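# Wind a cable around a held reel's hub

## Task

Using one gripper that holds the reel, pin the cable close to one of its ends beneath one of that gripper's fingers, then wrap the cable around the reel's hub for more than one complete turn, keeping it within roughly one cable thickness of the hub for almost the whole turn (any cable doubling back between the flanges is subtracted from the turn). Declare the scene finished only while that grip keeps the reel still and lifted above the table, the other arm's moving parts are not touching the reel or cable, and that other arm is not pressing hard against the holding arm.

## Robot and tools

Robot: two 6-joint arms, left_arm and right_arm, each ending in a parallel two-finger gripper with a wrist camera. The left arm's base sits near (+0.030, +0.296, 0) m and the right arm's near (-0.040, -0.234, 0) m, both turned only slightly about z. Cameras: cam_high, cam_low, cam_left_wrist, cam_right_wrist (each 672x504). A camera stand is fixed behind the arms.

Frame: the scene frame has its origin at table-top height, midway between the nominal bases; +x points out over the table, +y toward the left arm, +z up. Arm names do not match image sides. Reported end_effector_position (m) and end_effector_quat_wxyz use this frame. That position is the spot between the finger pads, roughly 1 cm behind the tips. The fingers extend along the gripper's +z and separate along its y. Printed poses may be off by a few cm, and a gripper at rest may sit a few cm from its command because of friction and gravity; this alone does not mean contact.

execute_actions(actions, cameras): actions is a list of actions; each action is a list of up to 15 rows, one per 1/30 s step (a short action repeats its final row to fill 15 steps). Every row has 14 numbers in [-1, 1]: left_arm dx, dy, dz, rx, ry, rz, opening, then the same seven for right_arm. The six pose numbers are an offset, along scene axes, from that arm's Hand target as it was when the action began (not from the previous row); rx, ry, rz form one rotation vector about the hand position. Scale: 1.0 = 0.6 m or 180 degrees. Sending the same offset again moves further. Opening is absolute: +1 fully open (0.094 m), -1 closed. An arm blocked by something keeps pushing until told otherwise; all six pose numbers at 0 re-requests its Hand target. Always send each gripper the opening it should keep, since 0 is itself a command (half open). Images come back only for an empty actions list or when cameras names them; an empty list also reports the scene number.

move(target, speed, blend, opening_speed, grip_force, blocking, cameras): target is one 14-number row laid out as above, or a list of up to 15 such rows; every row is an offset from the Hand targets at the move's start, not from the prior row. Grippers travel in straight lines that finish together, lasting 0.5 s to 10 s (cut off at 10 s). speed: m/s per arm path, 0.002 to 2.9, default 0.25 (rotation up to twice that in rad/s); one value or one per target. blend: corner rounding in m for lists, default 0 (stop at each). opening_speed: rate of opening change per second on the -1..+1 scale, at least 0.2; use it to close gently. grip_force: newtons per pad, 10 to 50, one value or one per arm; persists; lower forces close slowly. blocking=false returns after about 0.5 s while the move continues. Paths ignore obstacles and the other arm; faster moves stray more and hit harder, and a target placed beyond a contact presses harder. Avoid paths passing near an arm's own base. The result adds a move: line such as done, off_target, moving, held or fault, with limits notes (paced = command clipped, held = steps withheld).

wait(seconds 0..10, cameras): lets time run with last commands held; a running move continues. stop(cameras): brakes the current move. zoom_image(camera, region [x0, y0, x1, y1] in pixels, at most 504 by 504): closer look at the newest image of that camera. read_manual(section): licence texts only. finished_scene(scene): ends the scene irreversibly; call it only when the goal holds steadily.

Control notes: each step, commanded orientation is limited to within 40 degrees of the measured one. Hand target in a result is the last command after clipping and is the base for the next offsets; if the gripper rests short of it, send the remaining distance as an offset. Tiny moves may not start. To relieve a push, command the target back past the gripper.

Result lines: Hand target, end_effector_position/quat, Joint positions (last value = finger opening in m), Joint velocities (may read within noise), joint torques (include gravity; joints 1-3 wrap at ±28 N m), grip_measured (opening on the command scale; reads slightly wide when empty, a few thousandths narrower than a squeezed part), grip_effort_nm (motor effort; negative = closing; not pad force), Tool commands, Actions left, sometimes step-wise end_effector_position, and MOTOR HOT or OVER-TEMPERATURE FAULT warnings.

Grip: the fingers go where grip_measured will read your command; squeeze rises about 1 N per 0.001 below first contact and jumps to the force limit near 20 N. To release, command well above grip_measured.

Avoid: dropping anything or leaving it off the table (fails the scene); fast hits on fixed or heavy things; arm-to-arm presses or closing a gripper on the other arm's fingers; force on the wrist-camera cables (their touches count as the hand's); arm stops; long holds with stretched arms or pushes at unreachable poses, which heat motors (75 °C warning, 90 °C fault folds the arm, 100 °C it collapses). Loose objects may get occasional small nudges. The scene keeps running while you think, so be brief.

Each tool is called after "Call:" as a command line: name --argument value for each argument, lists and objects as JSON in quotes; but a table of rows of numbers goes row by row, as --pt "numbers of a row", without its own name.

## Session

Call:
execute_actions --actions '[]'

Scene clock: 0.00 s.
left_arm: end_effector_position=(+0.2139, +0.1045, +0.1827) grip_measured=+1.000 grip_effort_nm=n/a end_effector_quat_wxyz=(+0.564, -0.133, +0.811, -0.077) | right_arm: end_effector_position=(+0.1754, -0.1633, +0.1294) grip_measured=+1.000 grip_effort_nm=n/a end_effector_quat_wxyz=(+0.366, +0.101, +0.925, -0.028)
Joint positions: left_arm=[-1.507 1.272 0.812 -0.993 -1.208 -1.743 0.094] | right_arm=[0.743 0.858 0.636 -0.855 0.593 0.835 0.094]
Joint velocities: within noise
Joint torques (N m): no reading
Heat: left arm: 36 °C; right arm: 33 °C.
Hand target: left_arm +0.2152, +0.1051, +0.1891; +0.573, -0.134, +0.805, -0.079 | right_arm +0.1744, -0.1668, +0.1311; +0.367, +0.101, +0.924, -0.036
Tool commands: left_gripper/opening=+1.0 right_gripper/opening=+1.0

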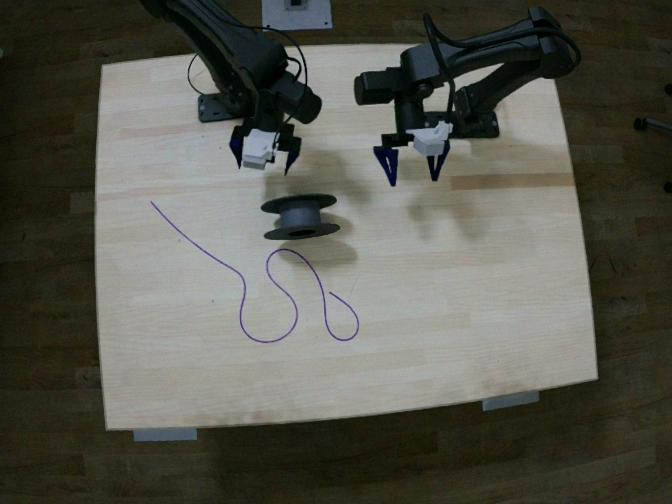

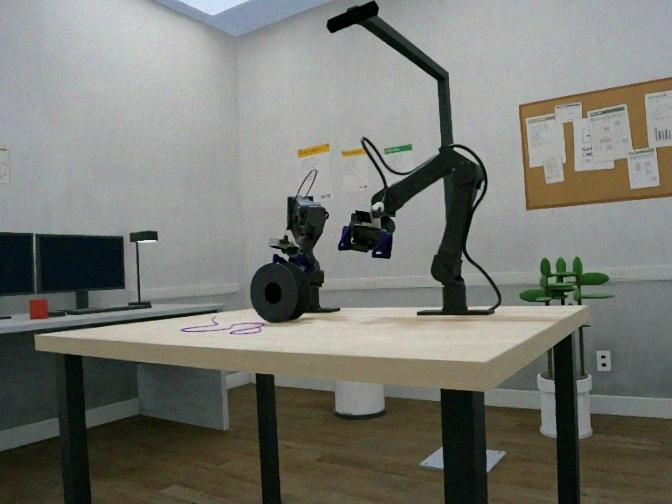

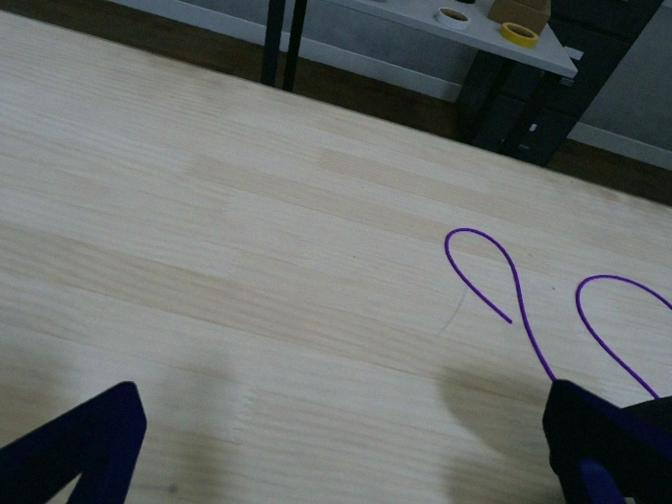

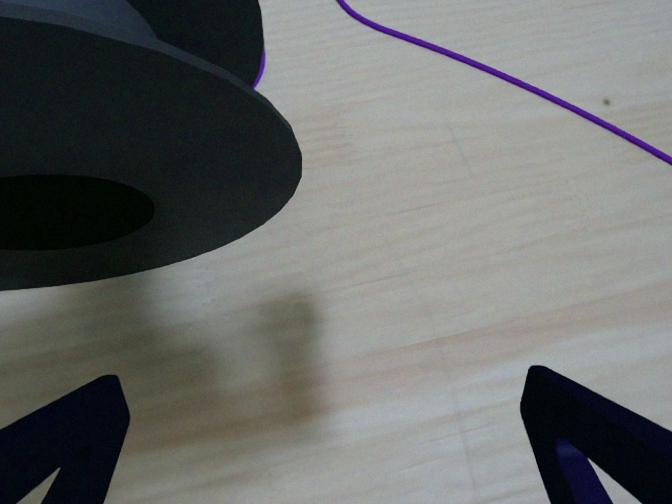

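Call:
zoom_image --camera "cam_high" --region '[140, 130, 380, 350]'

Call:
zoom_image --camera "cam_low" --region '[170, 180, 420, 350]'

Scaled by 2.100.

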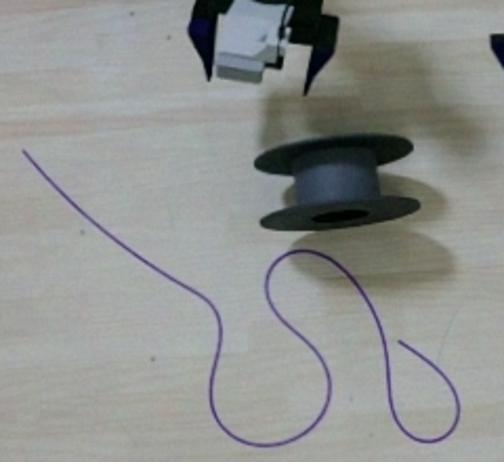

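Scaled by 2.016.

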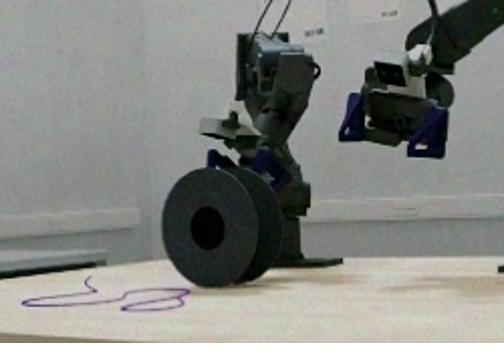

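Call:
zoom_image --camera "cam_high" --region '[170, 40, 340, 210]'

Call:
zoom_image --camera "cam_high" --region '[350, 0, 600, 220]'

Scaled by 2.965.

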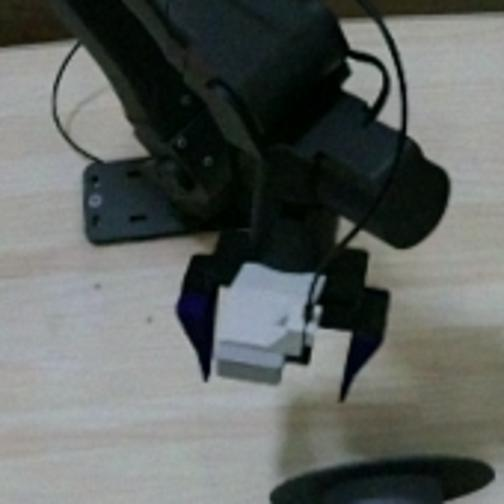

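Scaled by 2.016.

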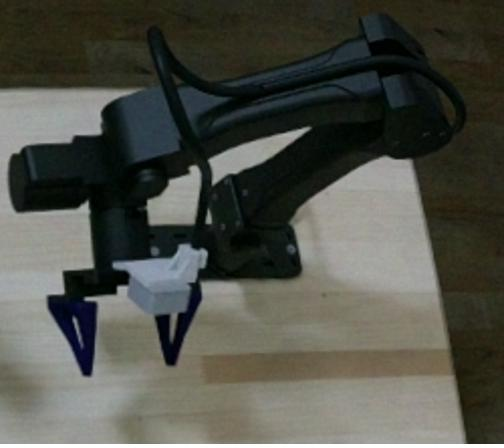

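Call:
zoom_image --camera "cam_right_wrist" --region '[0, 0, 320, 300]'

Call:
zoom_image --camera "cam_low" --region '[230, 250, 330, 335]'

Call:
zoom_image --camera "cam_high" --region '[250, 180, 350, 260]'

Scaled by 1.575.

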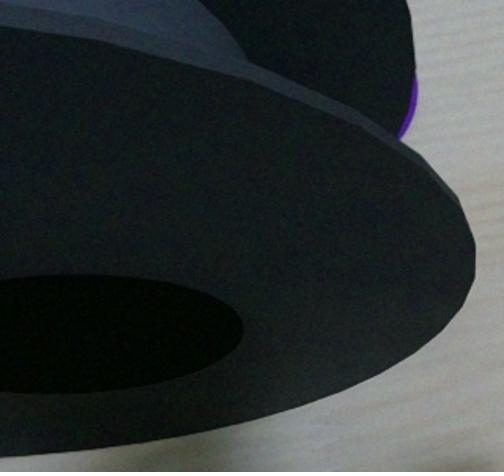

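Scaled by 5.040.

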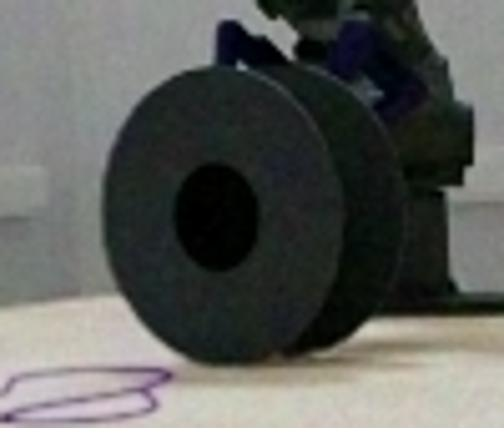

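Scaled by 5.040.

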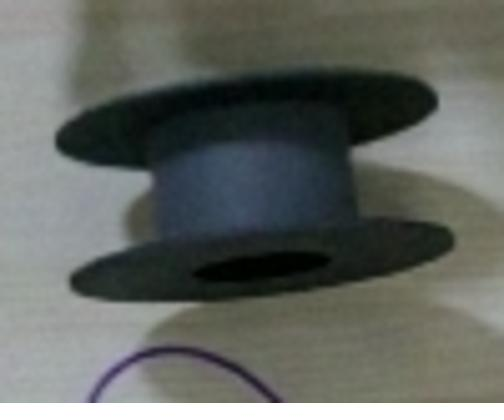

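Call:
move --pt "0 0 0 0 0 0 1 0 0 0.15 0 0 0 1" --pt "0 0 0 0 0 0 1 0.17 0.11 0.155 -0.174 0.212 0.539 1" --blend '[0.03, 0]' --speed 0.35 --cameras '["all"]'

Scene clock: 658.47 s.
left_arm: end_effector_position=(+0.2139, +0.1045, +0.1825) grip_measured=+1.000 grip_effort_nm=0.00 end_effector_quat_wxyz=(+0.564, -0.133, +0.812, -0.077) | right_arm: end_effector_position=(+0.2859, -0.0988, +0.2226) grip_measured=+1.000 grip_effort_nm=-0.01 end_effector_quat_wxyz=(-0.088, +0.699, -0.709, +0.034)
Joint positions: left_arm=[-1.507 1.272 0.812 -0.993 -1.208 -1.743 0.094] | right_arm=[0.358 1.765 1.894 -1.512 -0.004 -1.168 0.094]
Joint torques (N m): left_arm=[-0.05 -3.89 6.27 0.33 -0.73 -0.01] | right_arm=[0.69 -6.12 8.16 0.17 0.04 -0.07]
Heat: left arm: 36 °C; right arm: 36 °C.
Hand target: left_arm +0.2152, +0.1051, +0.1891; +0.573, -0.134, +0.805, -0.079 | right_arm +0.2763, -0.1007, +0.2242; +0.000, +0.708, -0.707, +0.000
Off the commanded pose: left_arm 0.007 m, 1 deg | right_arm 0.010 m, 11 deg.
joint sent to its limit (right arm) — joint 4 (wrist pitch), lower limit. The joint targets are off in orientation, not in position.
move: off_target (right_arm)

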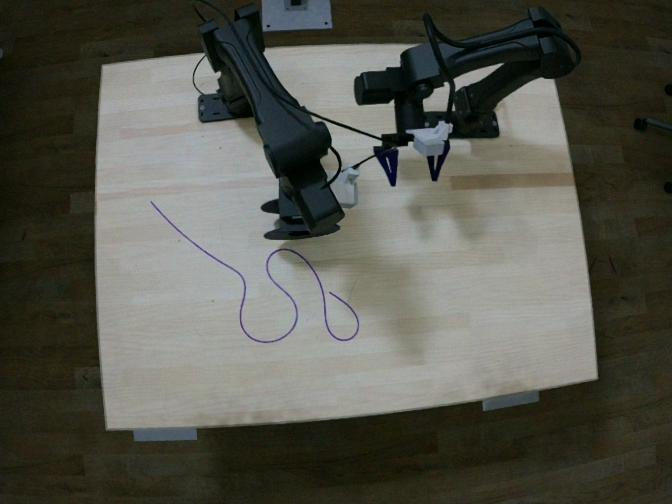

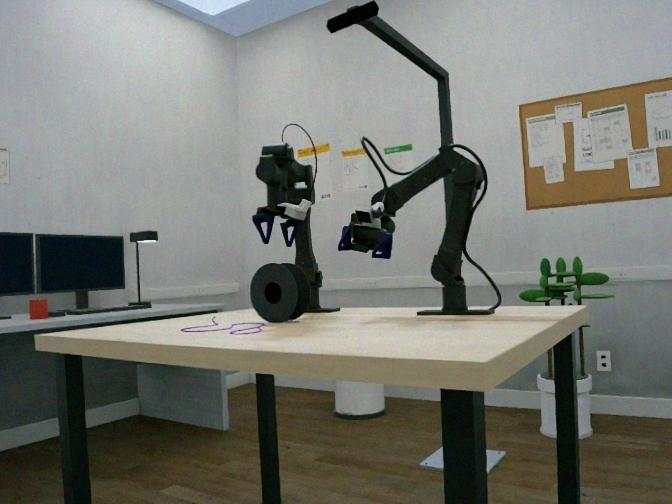

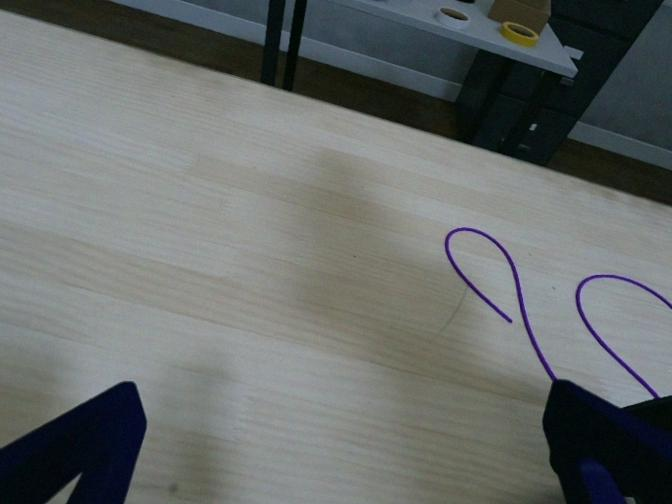

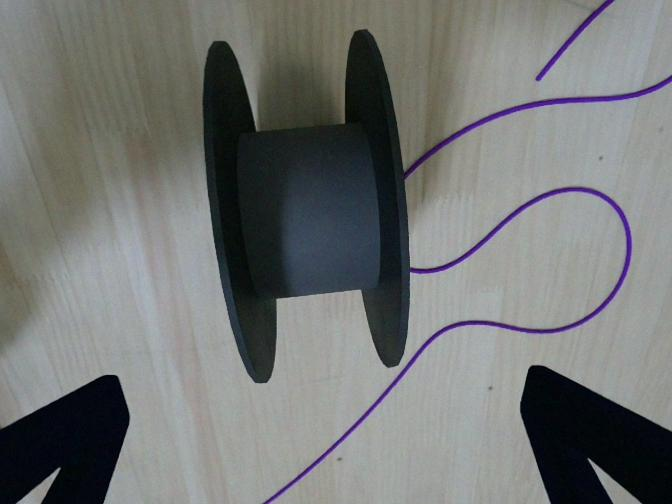

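Call:
move --target '[0,0,0,0,0,0,1, 0.082,0.021,-0.037,0,0,0.011,0.1]' --speed 0.25 --cameras '["cam_right_wrist", "cam_low"]'

Scene clock: 707.73 s.
left_arm: end_effector_position=(+0.2139, +0.1045, +0.1825) grip_measured=+1.000 grip_effort_nm=0.00 end_effector_quat_wxyz=(+0.564, -0.133, +0.812, -0.077) | right_arm: end_effector_position=(+0.3339, -0.0807, +0.1987) grip_measured=+0.103 grip_effort_nm=-0.15 end_effector_quat_wxyz=(-0.076, +0.717, -0.692, +0.031)
Joint positions: left_arm=[-1.507 1.272 0.812 -0.993 -1.208 -1.743 0.094] | right_arm=[0.355 1.984 2.09 -1.512 -0.004 -1.22 0.052]
Joint torques (N m): left_arm=[-0.03 -3.89 6.26 0.33 -0.73 -0.01] | right_arm=[-0.75 -8.42 8.05 0.12 0.04 -0.06]
Heat: left arm: 36 °C; right arm: 37 °C.
Hand target: left_arm +0.2152, +0.1051, +0.1891; +0.573, -0.134, +0.805, -0.079 | right_arm +0.3256, -0.0881, +0.2021; +0.000, +0.720, -0.694, +0.000
Off the commanded pose: left_arm 0.007 m, 1 deg | right_arm 0.012 m, 9 deg.
joint sent to its limit (right arm) — joint 4 (wrist pitch), lower limit. The joint targets are off in orientation, not in position.
move: off_target (right_arm)
Images, in order (width x height): cam_low 672x504, cam_right_wrist 672x504.

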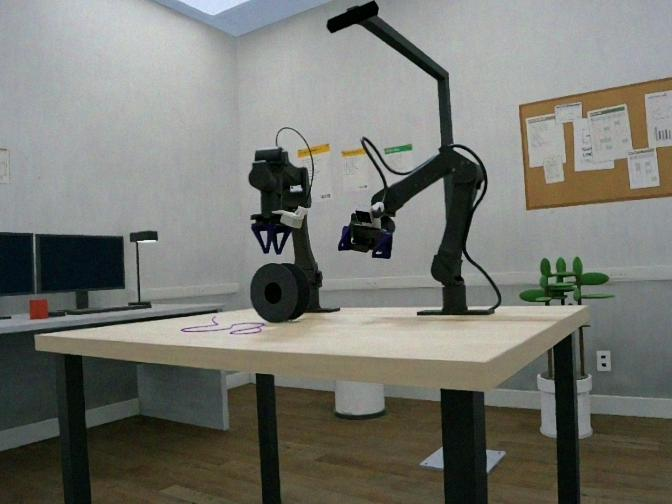

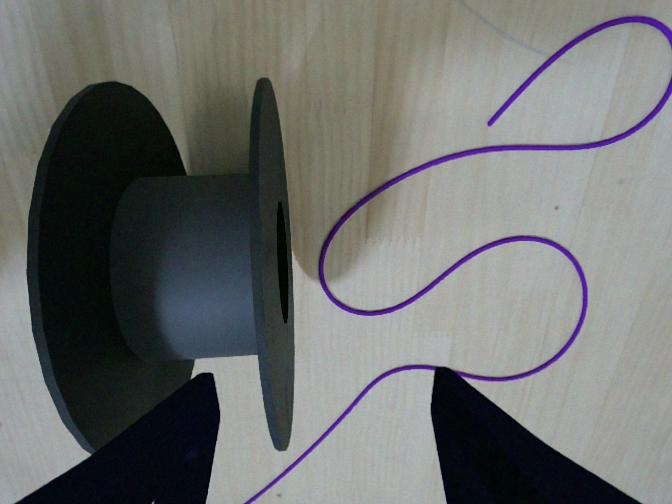

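Call:
move --target '[0,0,0,0,0,0,1, -0.015,-0.012,-0.075,0,0,0,0.1]' --speed 0.15 --cameras '["cam_right_wrist", "cam_low", "cam_high"]'

Scene clock: 735.97 s.
left_arm: end_effector_position=(+0.2139, +0.1045, +0.1825) grip_measured=+1.000 grip_effort_nm=0.00 end_effector_quat_wxyz=(+0.564, -0.133, +0.812, -0.077) | right_arm: end_effector_position=(+0.3245, -0.0884, +0.1638) grip_measured=+0.103 grip_effort_nm=-0.15 end_effector_quat_wxyz=(-0.023, +0.719, -0.695, +0.009)
Joint positions: left_arm=[-1.507 1.272 0.812 -0.993 -1.208 -1.743 0.094] | right_arm=[0.346 2.021 2.011 -1.512 -0.004 -1.23 0.052]
Joint torques (N m): left_arm=[-0.03 -3.88 6.26 0.33 -0.73 -0.02] | right_arm=[-0.7 -8.49 4.75 0.24 0.05 -0.07]
Heat: left arm: 35 °C; right arm: 36 °C.
Hand target: left_arm +0.2152, +0.1051, +0.1891; +0.573, -0.134, +0.805, -0.079 | right_arm +0.3165, -0.0953, +0.1570; +0.000, +0.720, -0.694, +0.000
Off the commanded pose: left_arm 0.007 m, 1 deg | right_arm 0.012 m, 3 deg.
move: off_target (right_arm)
Images, in order (width x height): cam_high 672x504, cam_low 672x504, cam_right_wrist 672x504.

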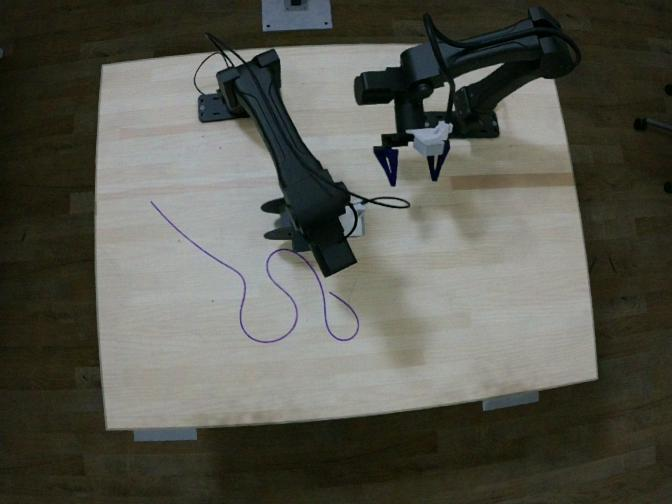

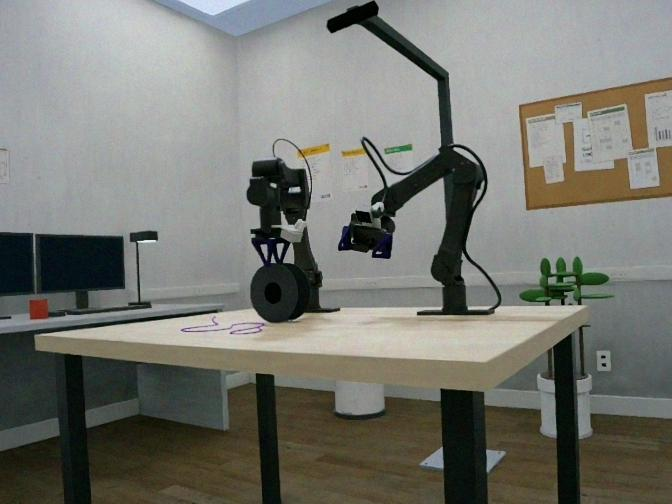

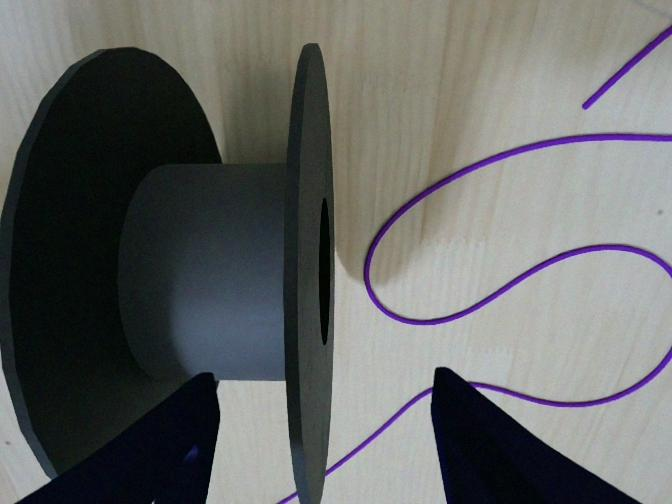

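Call:
move --target '[0,0,0,0,0,0,1, -0.005,0,-0.03,0,0,0,0.1]' --speed 0.1 --cameras '["cam_right_wrist"]'

Scene clock: 741.80 s.
left_arm: end_effector_position=(+0.2139, +0.1045, +0.1825) grip_measured=+1.000 grip_effort_nm=-0.01 end_effector_quat_wxyz=(+0.564, -0.133, +0.812, -0.077) | right_arm: end_effector_position=(+0.3177, -0.0912, +0.1361) grip_measured=+0.103 grip_effort_nm=-0.15 end_effector_quat_wxyz=(-0.001, +0.719, -0.695, -0.001)
Joint positions: left_arm=[-1.507 1.272 0.812 -0.993 -1.208 -1.743 0.094] | right_arm=[0.346 2.021 1.901 -1.45 -0.003 -1.23 0.052]
Joint torques (N m): left_arm=[-0.03 -3.89 6.27 0.33 -0.73 -0.02] | right_arm=[-0.42 -10.76 4.6 0.39 0.04 -0.03]
Heat: left arm: 35 °C; right arm: 36 °C.
Hand target: left_arm +0.2152, +0.1051, +0.1891; +0.573, -0.134, +0.805, -0.079 | right_arm +0.3135, -0.0953, +0.1391; +0.000, +0.720, -0.694, +0.000
Off the commanded pose: left_arm 0.007 m, 1 deg | right_arm 0.007 m, 0 deg.
move: done
Images, in order (width x height): cam_right_wrist 672x504.

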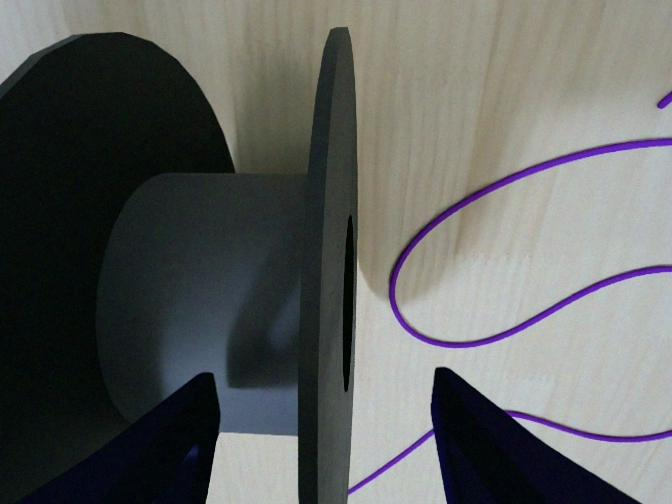

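Call:
move --target '[0,0,0,0,0,0,1, 0.002,0,0.015,0,0,0,0.1]' --speed 0.1

Call:
move --target '[0,0,0,0,0,0,1, 0,0,0,0,0,0,-1]' --opening_speed 0.5 --cameras '["cam_right_wrist", "cam_low"]'

Scene clock: 751.10 s.
left_arm: end_effector_position=(+0.2139, +0.1045, +0.1825) grip_measured=+1.000 grip_effort_nm=-0.01 end_effector_quat_wxyz=(+0.564, -0.133, +0.812, -0.077) | right_arm: end_effector_position=(+0.3165, -0.0916, +0.1361) grip_measured=+0.103 grip_effort_nm=-0.15 end_effector_quat_wxyz=(+0.001, +0.719, -0.695, -0.002)
Joint positions: left_arm=[-1.507 1.272 0.812 -0.993 -1.208 -1.743 0.094] | right_arm=[0.346 2.021 1.901 -1.455 -0.003 -1.23 0.052]
Joint torques (N m): left_arm=[-0.05 -3.89 6.26 0.32 -0.73 -0.02] | right_arm=[-0.53 -10 8.44 0.03 0.02 -0.05]
Heat: left arm: 35 °C; right arm: 36 °C.
Hand target: left_arm +0.2152, +0.1051, +0.1891; +0.573, -0.134, +0.805, -0.079 | right_arm +0.3147, -0.0953, +0.1481; +0.000, +0.720, -0.694, +0.000
Off the commanded pose: left_arm 0.007 m, 1 deg | right_arm 0.013 m, 0 deg.
move: off_target (right_arm)

Scene clock: 753.50 s.
left_arm: end_effector_position=(+0.2139, +0.1045, +0.1825) grip_measured=+1.000 grip_effort_nm=0.00 end_effector_quat_wxyz=(+0.564, -0.133, +0.812, -0.077) | right_arm: end_effector_position=(+0.3168, -0.0923, +0.1365) grip_measured=-0.914 grip_effort_nm=-1.02 end_effector_quat_wxyz=(+0.002, +0.719, -0.695, -0.001)
Joint positions: left_arm=[-1.507 1.272 0.812 -0.993 -1.208 -1.743 0.094] | right_arm=[0.346 2.021 1.902 -1.457 0.001 -1.23 0.004]
Joint torques (N m): left_arm=[-0.03 -3.88 6.26 0.33 -0.73 -0.02] | right_arm=[-0.5 -10.03 8.35 0.04 0 -0.05]
Heat: left arm: 35 °C; right arm: 36 °C.
Hand target: left_arm +0.2152, +0.1051, +0.1891; +0.573, -0.134, +0.805, -0.079 | right_arm +0.3147, -0.0953, +0.1480; +0.000, +0.720, -0.694, +0.000
Off the commanded pose: left_arm 0.007 m, 1 deg | right_arm 0.012 m, 0 deg.
move: off_target (right_arm)
Images, in order (width x height): cam_low 672x504, cam_right_wrist 672x504.

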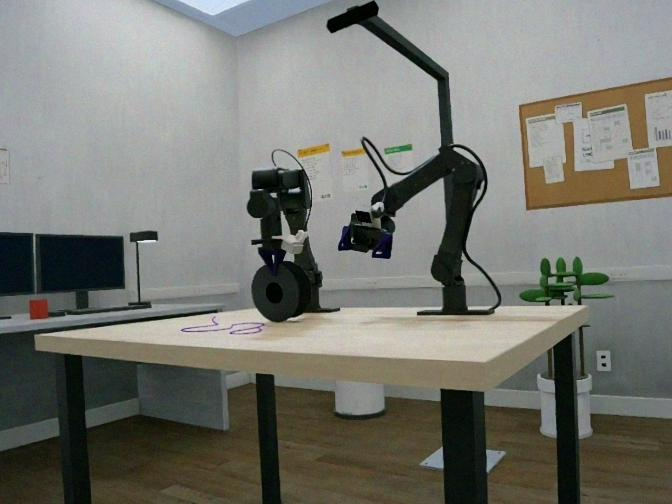

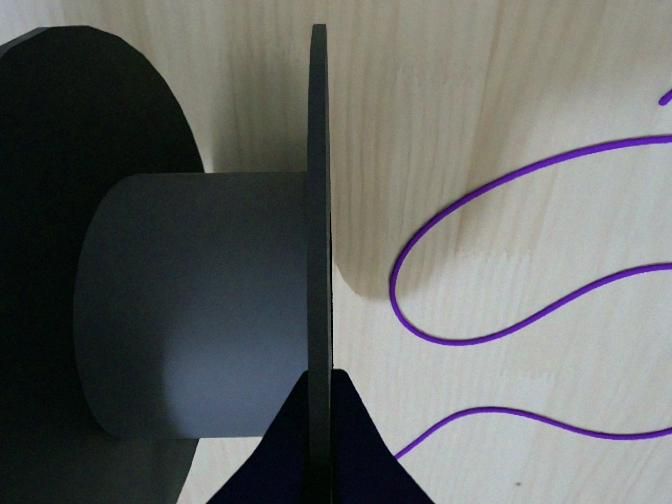

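Call:
move --target '[0.1413,0.2415,0.1182,-0.1307,0.3765,0.1696,0.2, 0,0,0.07,0,0,0,-1]' --speed 0.25 --cameras '["all"]'

Scene clock: 858.27 s.
left_arm: end_effector_position=(+0.2988, +0.2494, +0.2559) grip_measured=+0.202 grip_effort_nm=-0.10 end_effector_quat_wxyz=(+0.111, -0.452, +0.881, -0.083) | right_arm: end_effector_position=(+0.3227, -0.0899, +0.1677) grip_measured=-0.914 grip_effort_nm=-1.04 end_effector_quat_wxyz=(-0.025, +0.719, -0.694, +0.012)
Joint positions: left_arm=[-0.185 1.422 1.665 -1.537 -0.002 -1.124 0.056] | right_arm=[0.346 2.008 2.008 -1.516 0.001 -1.23 0.004]
Joint torques (N m): left_arm=[0.44 -3.36 7.69 0.52 -0.03 0.04] | right_arm=[-0.54 -11.78 8.9 -0.05 0.01 -0.03]
Heat: left arm: 35 °C; right arm: 41 °C.
Hand target: left_arm +0.3000, +0.2500, +0.2600; -0.001, -0.454, +0.891, +0.001 | right_arm +0.3147, -0.0953, +0.1900; +0.000, +0.720, -0.694, +0.000
Off the commanded pose: left_arm 0.004 m, 16 deg | right_arm 0.024 m, 3 deg.
joint sent to its limit (left arm) — joint 4 (wrist pitch), lower limit. The joint targets are off in orientation, not in position.
joint sent to its limit (right arm) — joint 4 (wrist pitch), lower limit. The joint targets are off in orientation, not in position.
move: off_target (left_arm, right_arm)

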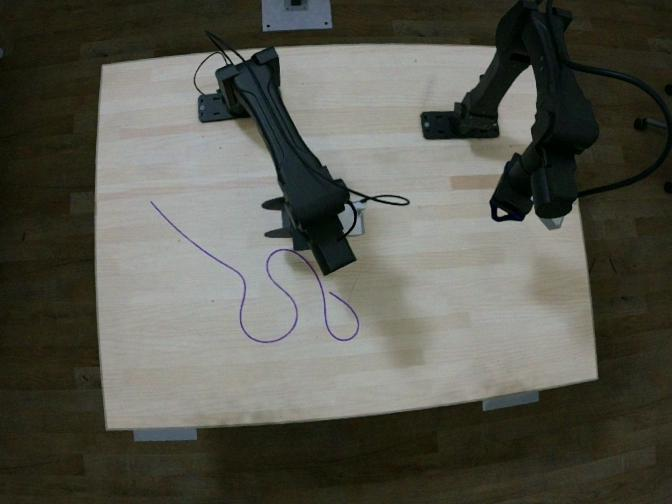

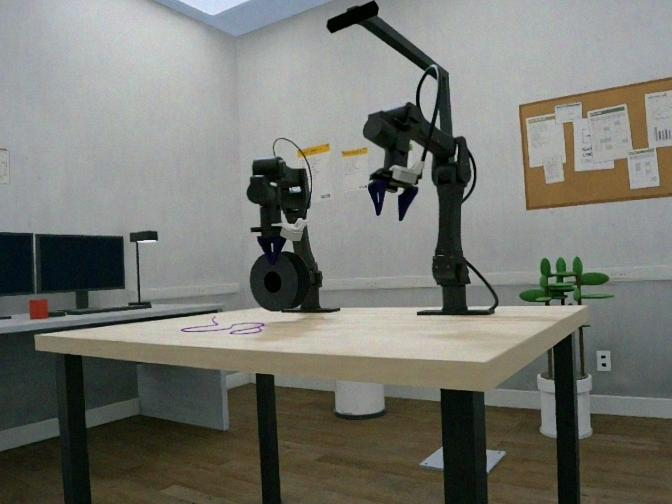

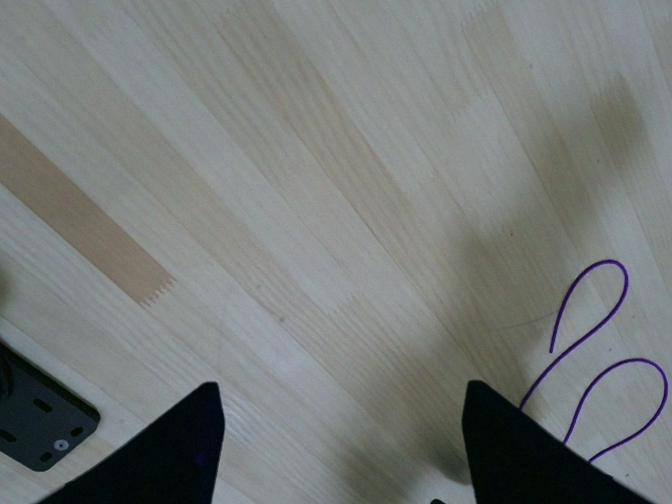

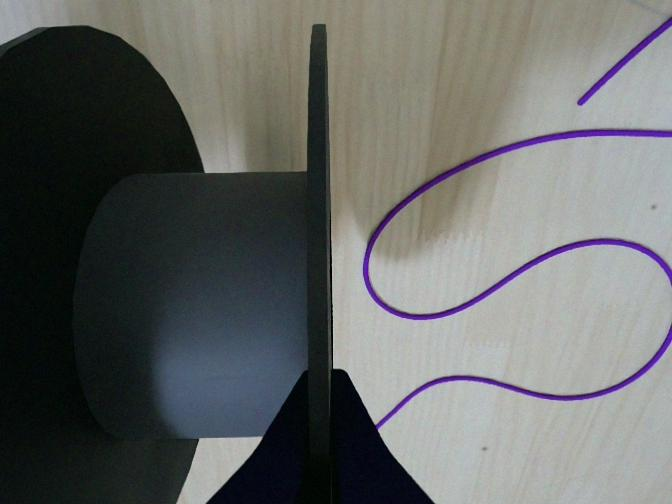

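Call:
move --pt "0 0 0 0 0 0 0.2 0.0255 0.0588 0.05 0 0 -0.4005 -1" --pt "0 0 0 0 0 0 0.2 0.0255 0.2805 0.0167 0.438 -0.2949 -0.3108 -1" --blend '[0.03, 0]' --speed 0.25 --cameras '["all"]'

Scene clock: 882.57 s.
left_arm: end_effector_position=(+0.2987, +0.2492, +0.2559) grip_measured=+0.202 grip_effort_nm=-0.10 end_effector_quat_wxyz=(+0.111, -0.452, +0.881, -0.083) | right_arm: end_effector_position=(+0.3298, +0.0733, +0.1846) grip_measured=-0.914 grip_effort_nm=-1.04 end_effector_quat_wxyz=(+0.675, -0.142, +0.715, +0.112)
Joint positions: left_arm=[-0.185 1.422 1.665 -1.537 -0.002 -1.124 0.056] | right_arm=[0.848 1.749 0.729 0.946 0.517 0.004 0.004]
Joint torques (N m): left_arm=[0.46 -3.34 7.71 0.52 0 0.05] | right_arm=[0.39 -6.79 5.7 3.01 0.16 0.02]
Heat: left arm: 35 °C; right arm: 40 °C.
Hand target: left_arm +0.3000, +0.2500, +0.2600; -0.001, -0.455, +0.891, +0.001 | right_arm +0.3301, +0.0729, +0.2001; +0.696, -0.123, +0.696, +0.123
Off the commanded pose: left_arm 0.004 m, 16 deg | right_arm 0.015 m, 4 deg.
joint sent to its limit (left arm) — joint 4 (wrist pitch), lower limit. The joint targets are off in orientation, not in position.
move: off_target (left_arm, right_arm)

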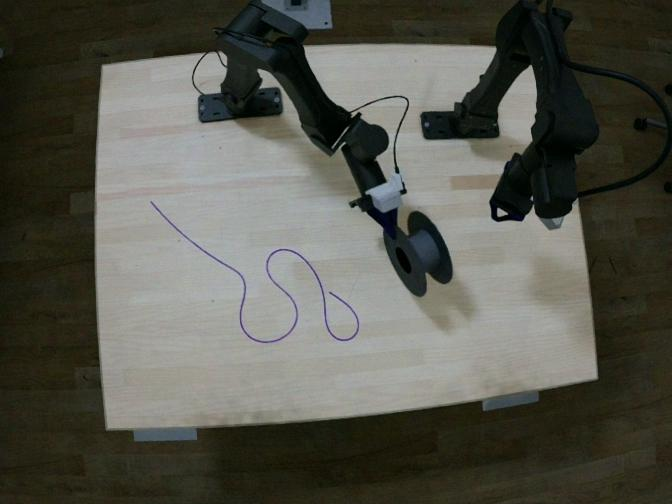

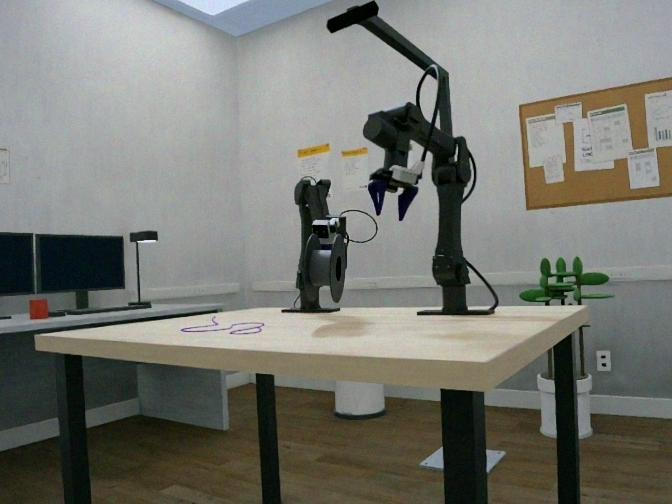

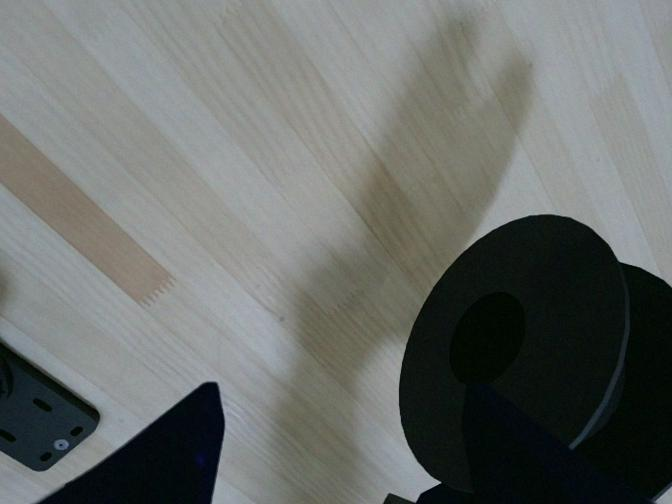

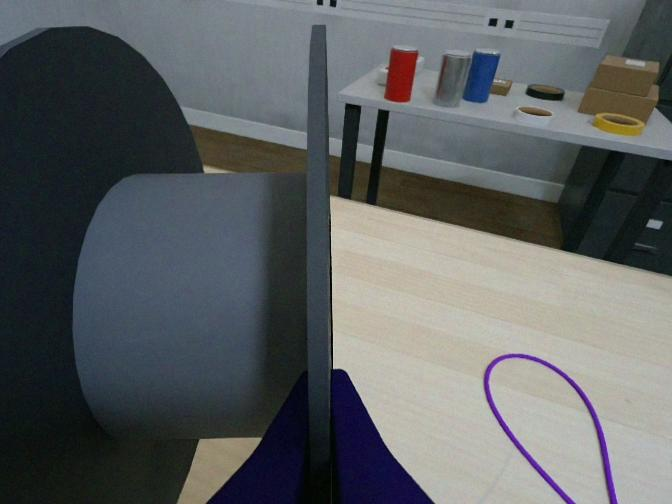

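Call:
move --target '[0,0,0,0,0,0,0.2, 0,0,-0.154,0.0094,0.0034,0,-1]' --speed 0.15 --cameras '["cam_low", "cam_high"]'

Scene clock: 892.87 s.
left_arm: end_effector_position=(+0.2987, +0.2492, +0.2559) grip_measured=+0.202 grip_effort_nm=-0.11 end_effector_quat_wxyz=(+0.111, -0.452, +0.881, -0.083) | right_arm: end_effector_position=(+0.3324, +0.0739, +0.1157) grip_measured=-0.914 grip_effort_nm=-1.03 end_effector_quat_wxyz=(+0.698, -0.107, +0.694, +0.140)
Joint positions: left_arm=[-0.185 1.422 1.665 -1.537 -0.002 -1.124 0.056] | right_arm=[0.848 2.104 0.677 1.443 0.527 0.036 0.004]
Joint torques (N m): left_arm=[0.44 -3.34 7.69 0.52 0 0.05] | right_arm=[0.4 -6.78 3.38 2.26 0.05 -0.03]
Heat: left arm: 35 °C; right arm: 39 °C.
Hand target: left_arm +0.3000, +0.2500, +0.2600; -0.001, -0.455, +0.891, +0.001 | right_arm +0.3300, +0.0729, +0.1076; +0.694, -0.112, +0.698, +0.134
Off the commanded pose: left_arm 0.004 m, 16 deg | right_arm 0.008 m, 1 deg.
joint sent to its limit (left arm) — joint 4 (wrist pitch), lower limit. The joint targets are off in orientation, not in position.
move: off_target (left_arm)
Images, in order (width x height): cam_high 672x504, cam_low 672x504.

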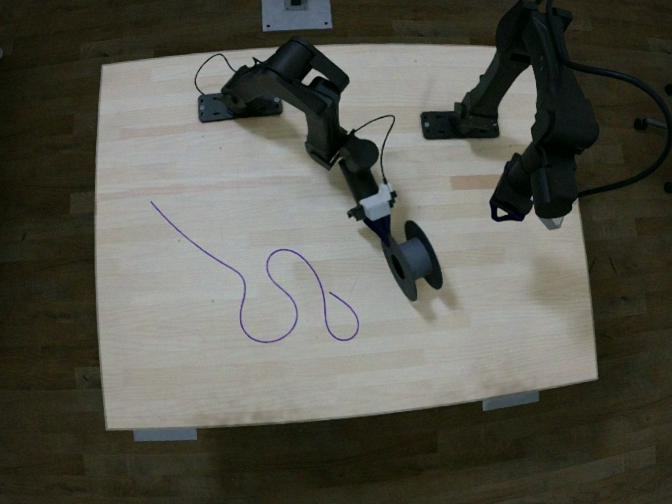

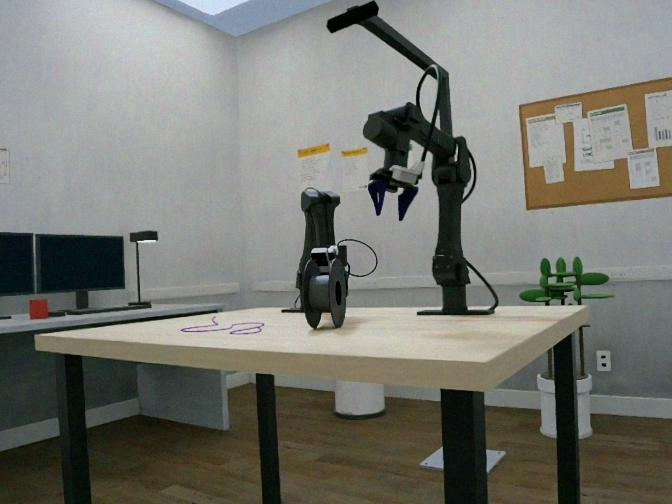

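Call:
move --target '[0,0,0,0,0,0,0.2, 0,0,-0.042,-0.0094,-0.0034,0,-1]' --speed 0.08 --cameras '["cam_low"]'

Scene clock: 902.20 s.
left_arm: end_effector_position=(+0.2987, +0.2492, +0.2559) grip_measured=+0.202 grip_effort_nm=-0.11 end_effector_quat_wxyz=(+0.111, -0.452, +0.881, -0.083) | right_arm: end_effector_position=(+0.3321, +0.0720, +0.1101) grip_measured=-0.914 grip_effort_nm=-1.04 end_effector_quat_wxyz=(+0.715, -0.101, +0.677, +0.141)
Joint positions: left_arm=[-0.185 1.422 1.665 -1.537 -0.002 -1.124 0.056] | right_arm=[0.848 2.186 0.68 1.579 0.533 0.009 0.004]
Joint torques (N m): left_arm=[0.46 -3.36 7.69 0.52 0 0.06] | right_arm=[0.42 -4.67 3.22 1.88 -0.03 -0.06]
Heat: left arm: 35 °C; right arm: 37 °C.
Hand target: left_arm +0.3000, +0.2500, +0.2600; -0.001, -0.455, +0.891, +0.001 | right_arm +0.3301, +0.0729, +0.0824; +0.696, -0.123, +0.696, +0.123
Off the commanded pose: left_arm 0.004 m, 16 deg | right_arm 0.028 m, 4 deg.
joint read past its limit (right arm) — joint 4 (wrist pitch), upper limit.
joint sent to its limit (left arm) — joint 4 (wrist pitch), lower limit. The joint targets are off in orientation, not in position.
move: off_target (left_arm, right_arm)
Images, in order (width x height): cam_low 672x504.

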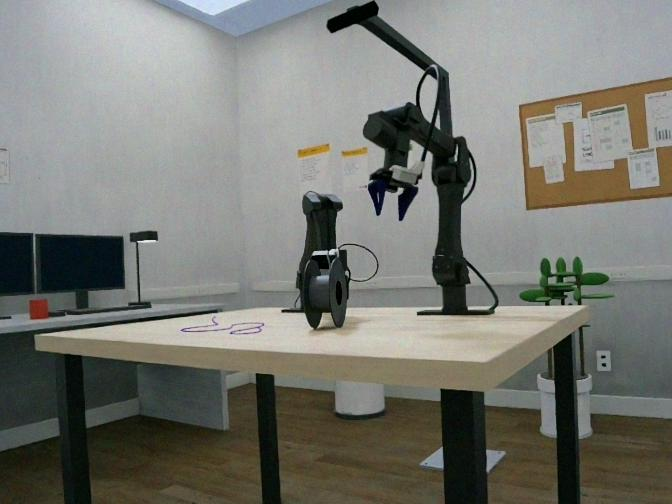

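Call:
move --pt "0 0 0 0 0 0 0.2 0.02 0.01 0.14 0 0 -0.06 -1" --pt "0 0 0 0 0 0 0.2 0.0915 0.0202 0.08 0 0 -0.111 -1" --blend '[0.02, 0]' --speed 0.2 --cameras '["cam_low", "cam_high"]'

Scene clock: 935.20 s.
left_arm: end_effector_position=(+0.2987, +0.2492, +0.2559) grip_measured=+0.202 grip_effort_nm=-0.11 end_effector_quat_wxyz=(+0.111, -0.452, +0.881, -0.083) | right_arm: end_effector_position=(+0.3780, +0.0861, +0.1206) grip_measured=-0.914 grip_effort_nm=-1.04 end_effector_quat_wxyz=(+0.698, -0.023, +0.716, -0.002)
Joint positions: left_arm=[-0.185 1.422 1.665 -1.537 -0.002 -1.124 0.056] | right_arm=[0.891 2.201 1.02 1.141 0.891 -0.003 0.004]
Joint torques (N m): left_arm=[0.46 -3.36 7.68 0.52 0 0.05] | right_arm=[-0.64 -8.99 7.79 2.14 0.22 0.07]
Heat: left arm: 35 °C; right arm: 36 °C.
Hand target: left_arm +0.3000, +0.2500, +0.2600; -0.001, -0.455, +0.891, +0.001 | right_arm +0.3849, +0.0851, +0.1305; +0.707, +0.000, +0.707, +0.001
Off the commanded pose: left_arm 0.004 m, 16 deg | right_arm 0.012 m, 3 deg.
joint sent to its limit (left arm) — joint 4 (wrist pitch), lower limit. The joint targets are off in orientation, not in position.
move: off_target (left_arm, right_arm)
Images, in order (width x height): cam_high 672x504, cam_low 672x504.

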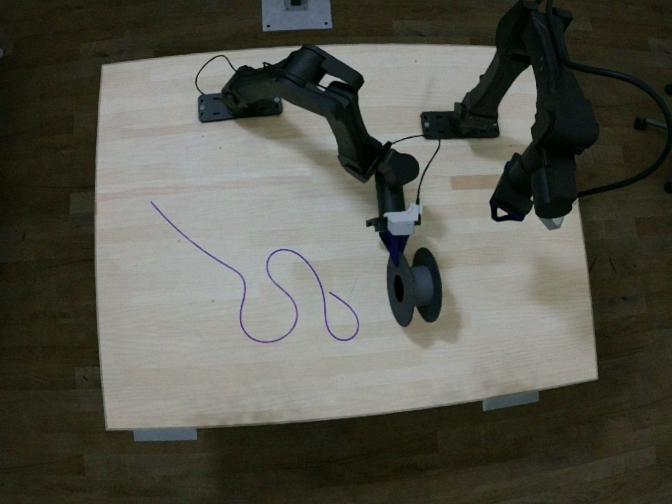

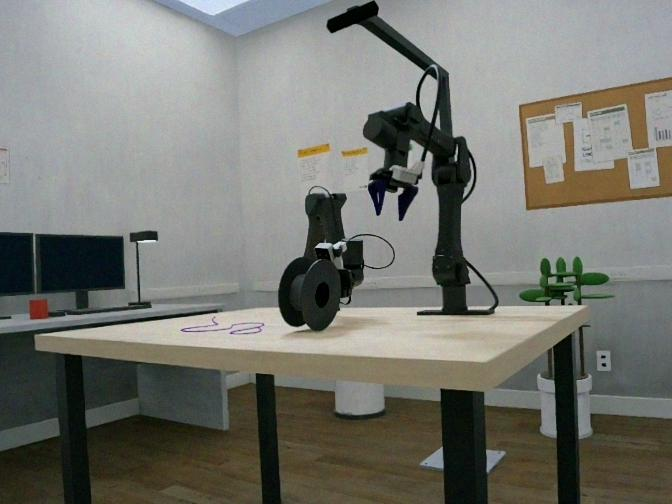

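Call:
move --target '[0,0,0,0,0,0,0.2, 0,0,-0.054,0.011,0,0,-1]' --speed 0.08

Scene clock: 941.20 s.
left_arm: end_effector_position=(+0.2987, +0.2492, +0.2559) grip_measured=+0.202 grip_effort_nm=-0.10 end_effector_quat_wxyz=(+0.111, -0.452, +0.881, -0.083) | right_arm: end_effector_position=(+0.3804, +0.0851, +0.1098) grip_measured=-0.914 grip_effort_nm=-1.04 end_effector_quat_wxyz=(+0.714, +0.019, +0.700, +0.024)
Joint positions: left_arm=[-0.185 1.422 1.665 -1.537 -0.002 -1.124 0.056] | right_arm=[0.891 2.29 1.04 1.284 0.914 0.035 0.004]
Joint torques (N m): left_arm=[0.46 -3.34 7.69 0.52 0 0.05] | right_arm=[-0.68 -7.91 6.09 1.68 -0.01 0.03]
Heat: left arm: 35 °C; right arm: 36 °C.
Hand target: left_arm +0.3000, +0.2500, +0.2600; -0.001, -0.455, +0.891, +0.001 | right_arm +0.3849, +0.0852, +0.0980; +0.707, +0.012, +0.707, +0.013
Off the commanded pose: left_arm 0.004 m, 16 deg | right_arm 0.013 m, 2 deg.
joint sent to its limit (left arm) — joint 4 (wrist pitch), lower limit. The joint targets are off in orientation, not in position.
move: off_target (left_arm, right_arm)

Call:
move --target '[0,0,0,0,0,0,0.2, 0,0,-0.037,-0.014,0,0,-1]' --speed 0.06

Scene clock: 945.97 s.
left_arm: end_effector_position=(+0.2987, +0.2492, +0.2559) grip_measured=+0.202 grip_effort_nm=-0.11 end_effector_quat_wxyz=(+0.111, -0.452, +0.881, -0.083) | right_arm: end_effector_position=(+0.3807, +0.0850, +0.1051) grip_measured=-0.914 grip_effort_nm=-1.04 end_effector_quat_wxyz=(+0.728, +0.026, +0.685, +0.029)
Joint positions: left_arm=[-0.185 1.422 1.665 -1.537 -0.002 -1.124 0.056] | right_arm=[0.891 2.349 1.052 1.398 0.917 -0.003 0.004]
Joint torques (N m): left_arm=[0.46 -3.36 7.69 0.52 0 0.05] | right_arm=[-0.61 -7.15 4.93 1.18 -0.06 -0.04]
Heat: left arm: 35 °C; right arm: 36 °C.
Hand target: left_arm +0.3000, +0.2500, +0.2600; -0.001, -0.455, +0.891, +0.001 | right_arm +0.3849, +0.0851, +0.0758; +0.707, -0.003, +0.707, -0.003
Off the commanded pose: left_arm 0.004 m, 16 deg | right_arm 0.030 m, 6 deg.
joint sent to its limit (left arm) — joint 4 (wrist pitch), lower limit. The joint targets are off in orientation, not in position.
move: off_target (left_arm, right_arm)


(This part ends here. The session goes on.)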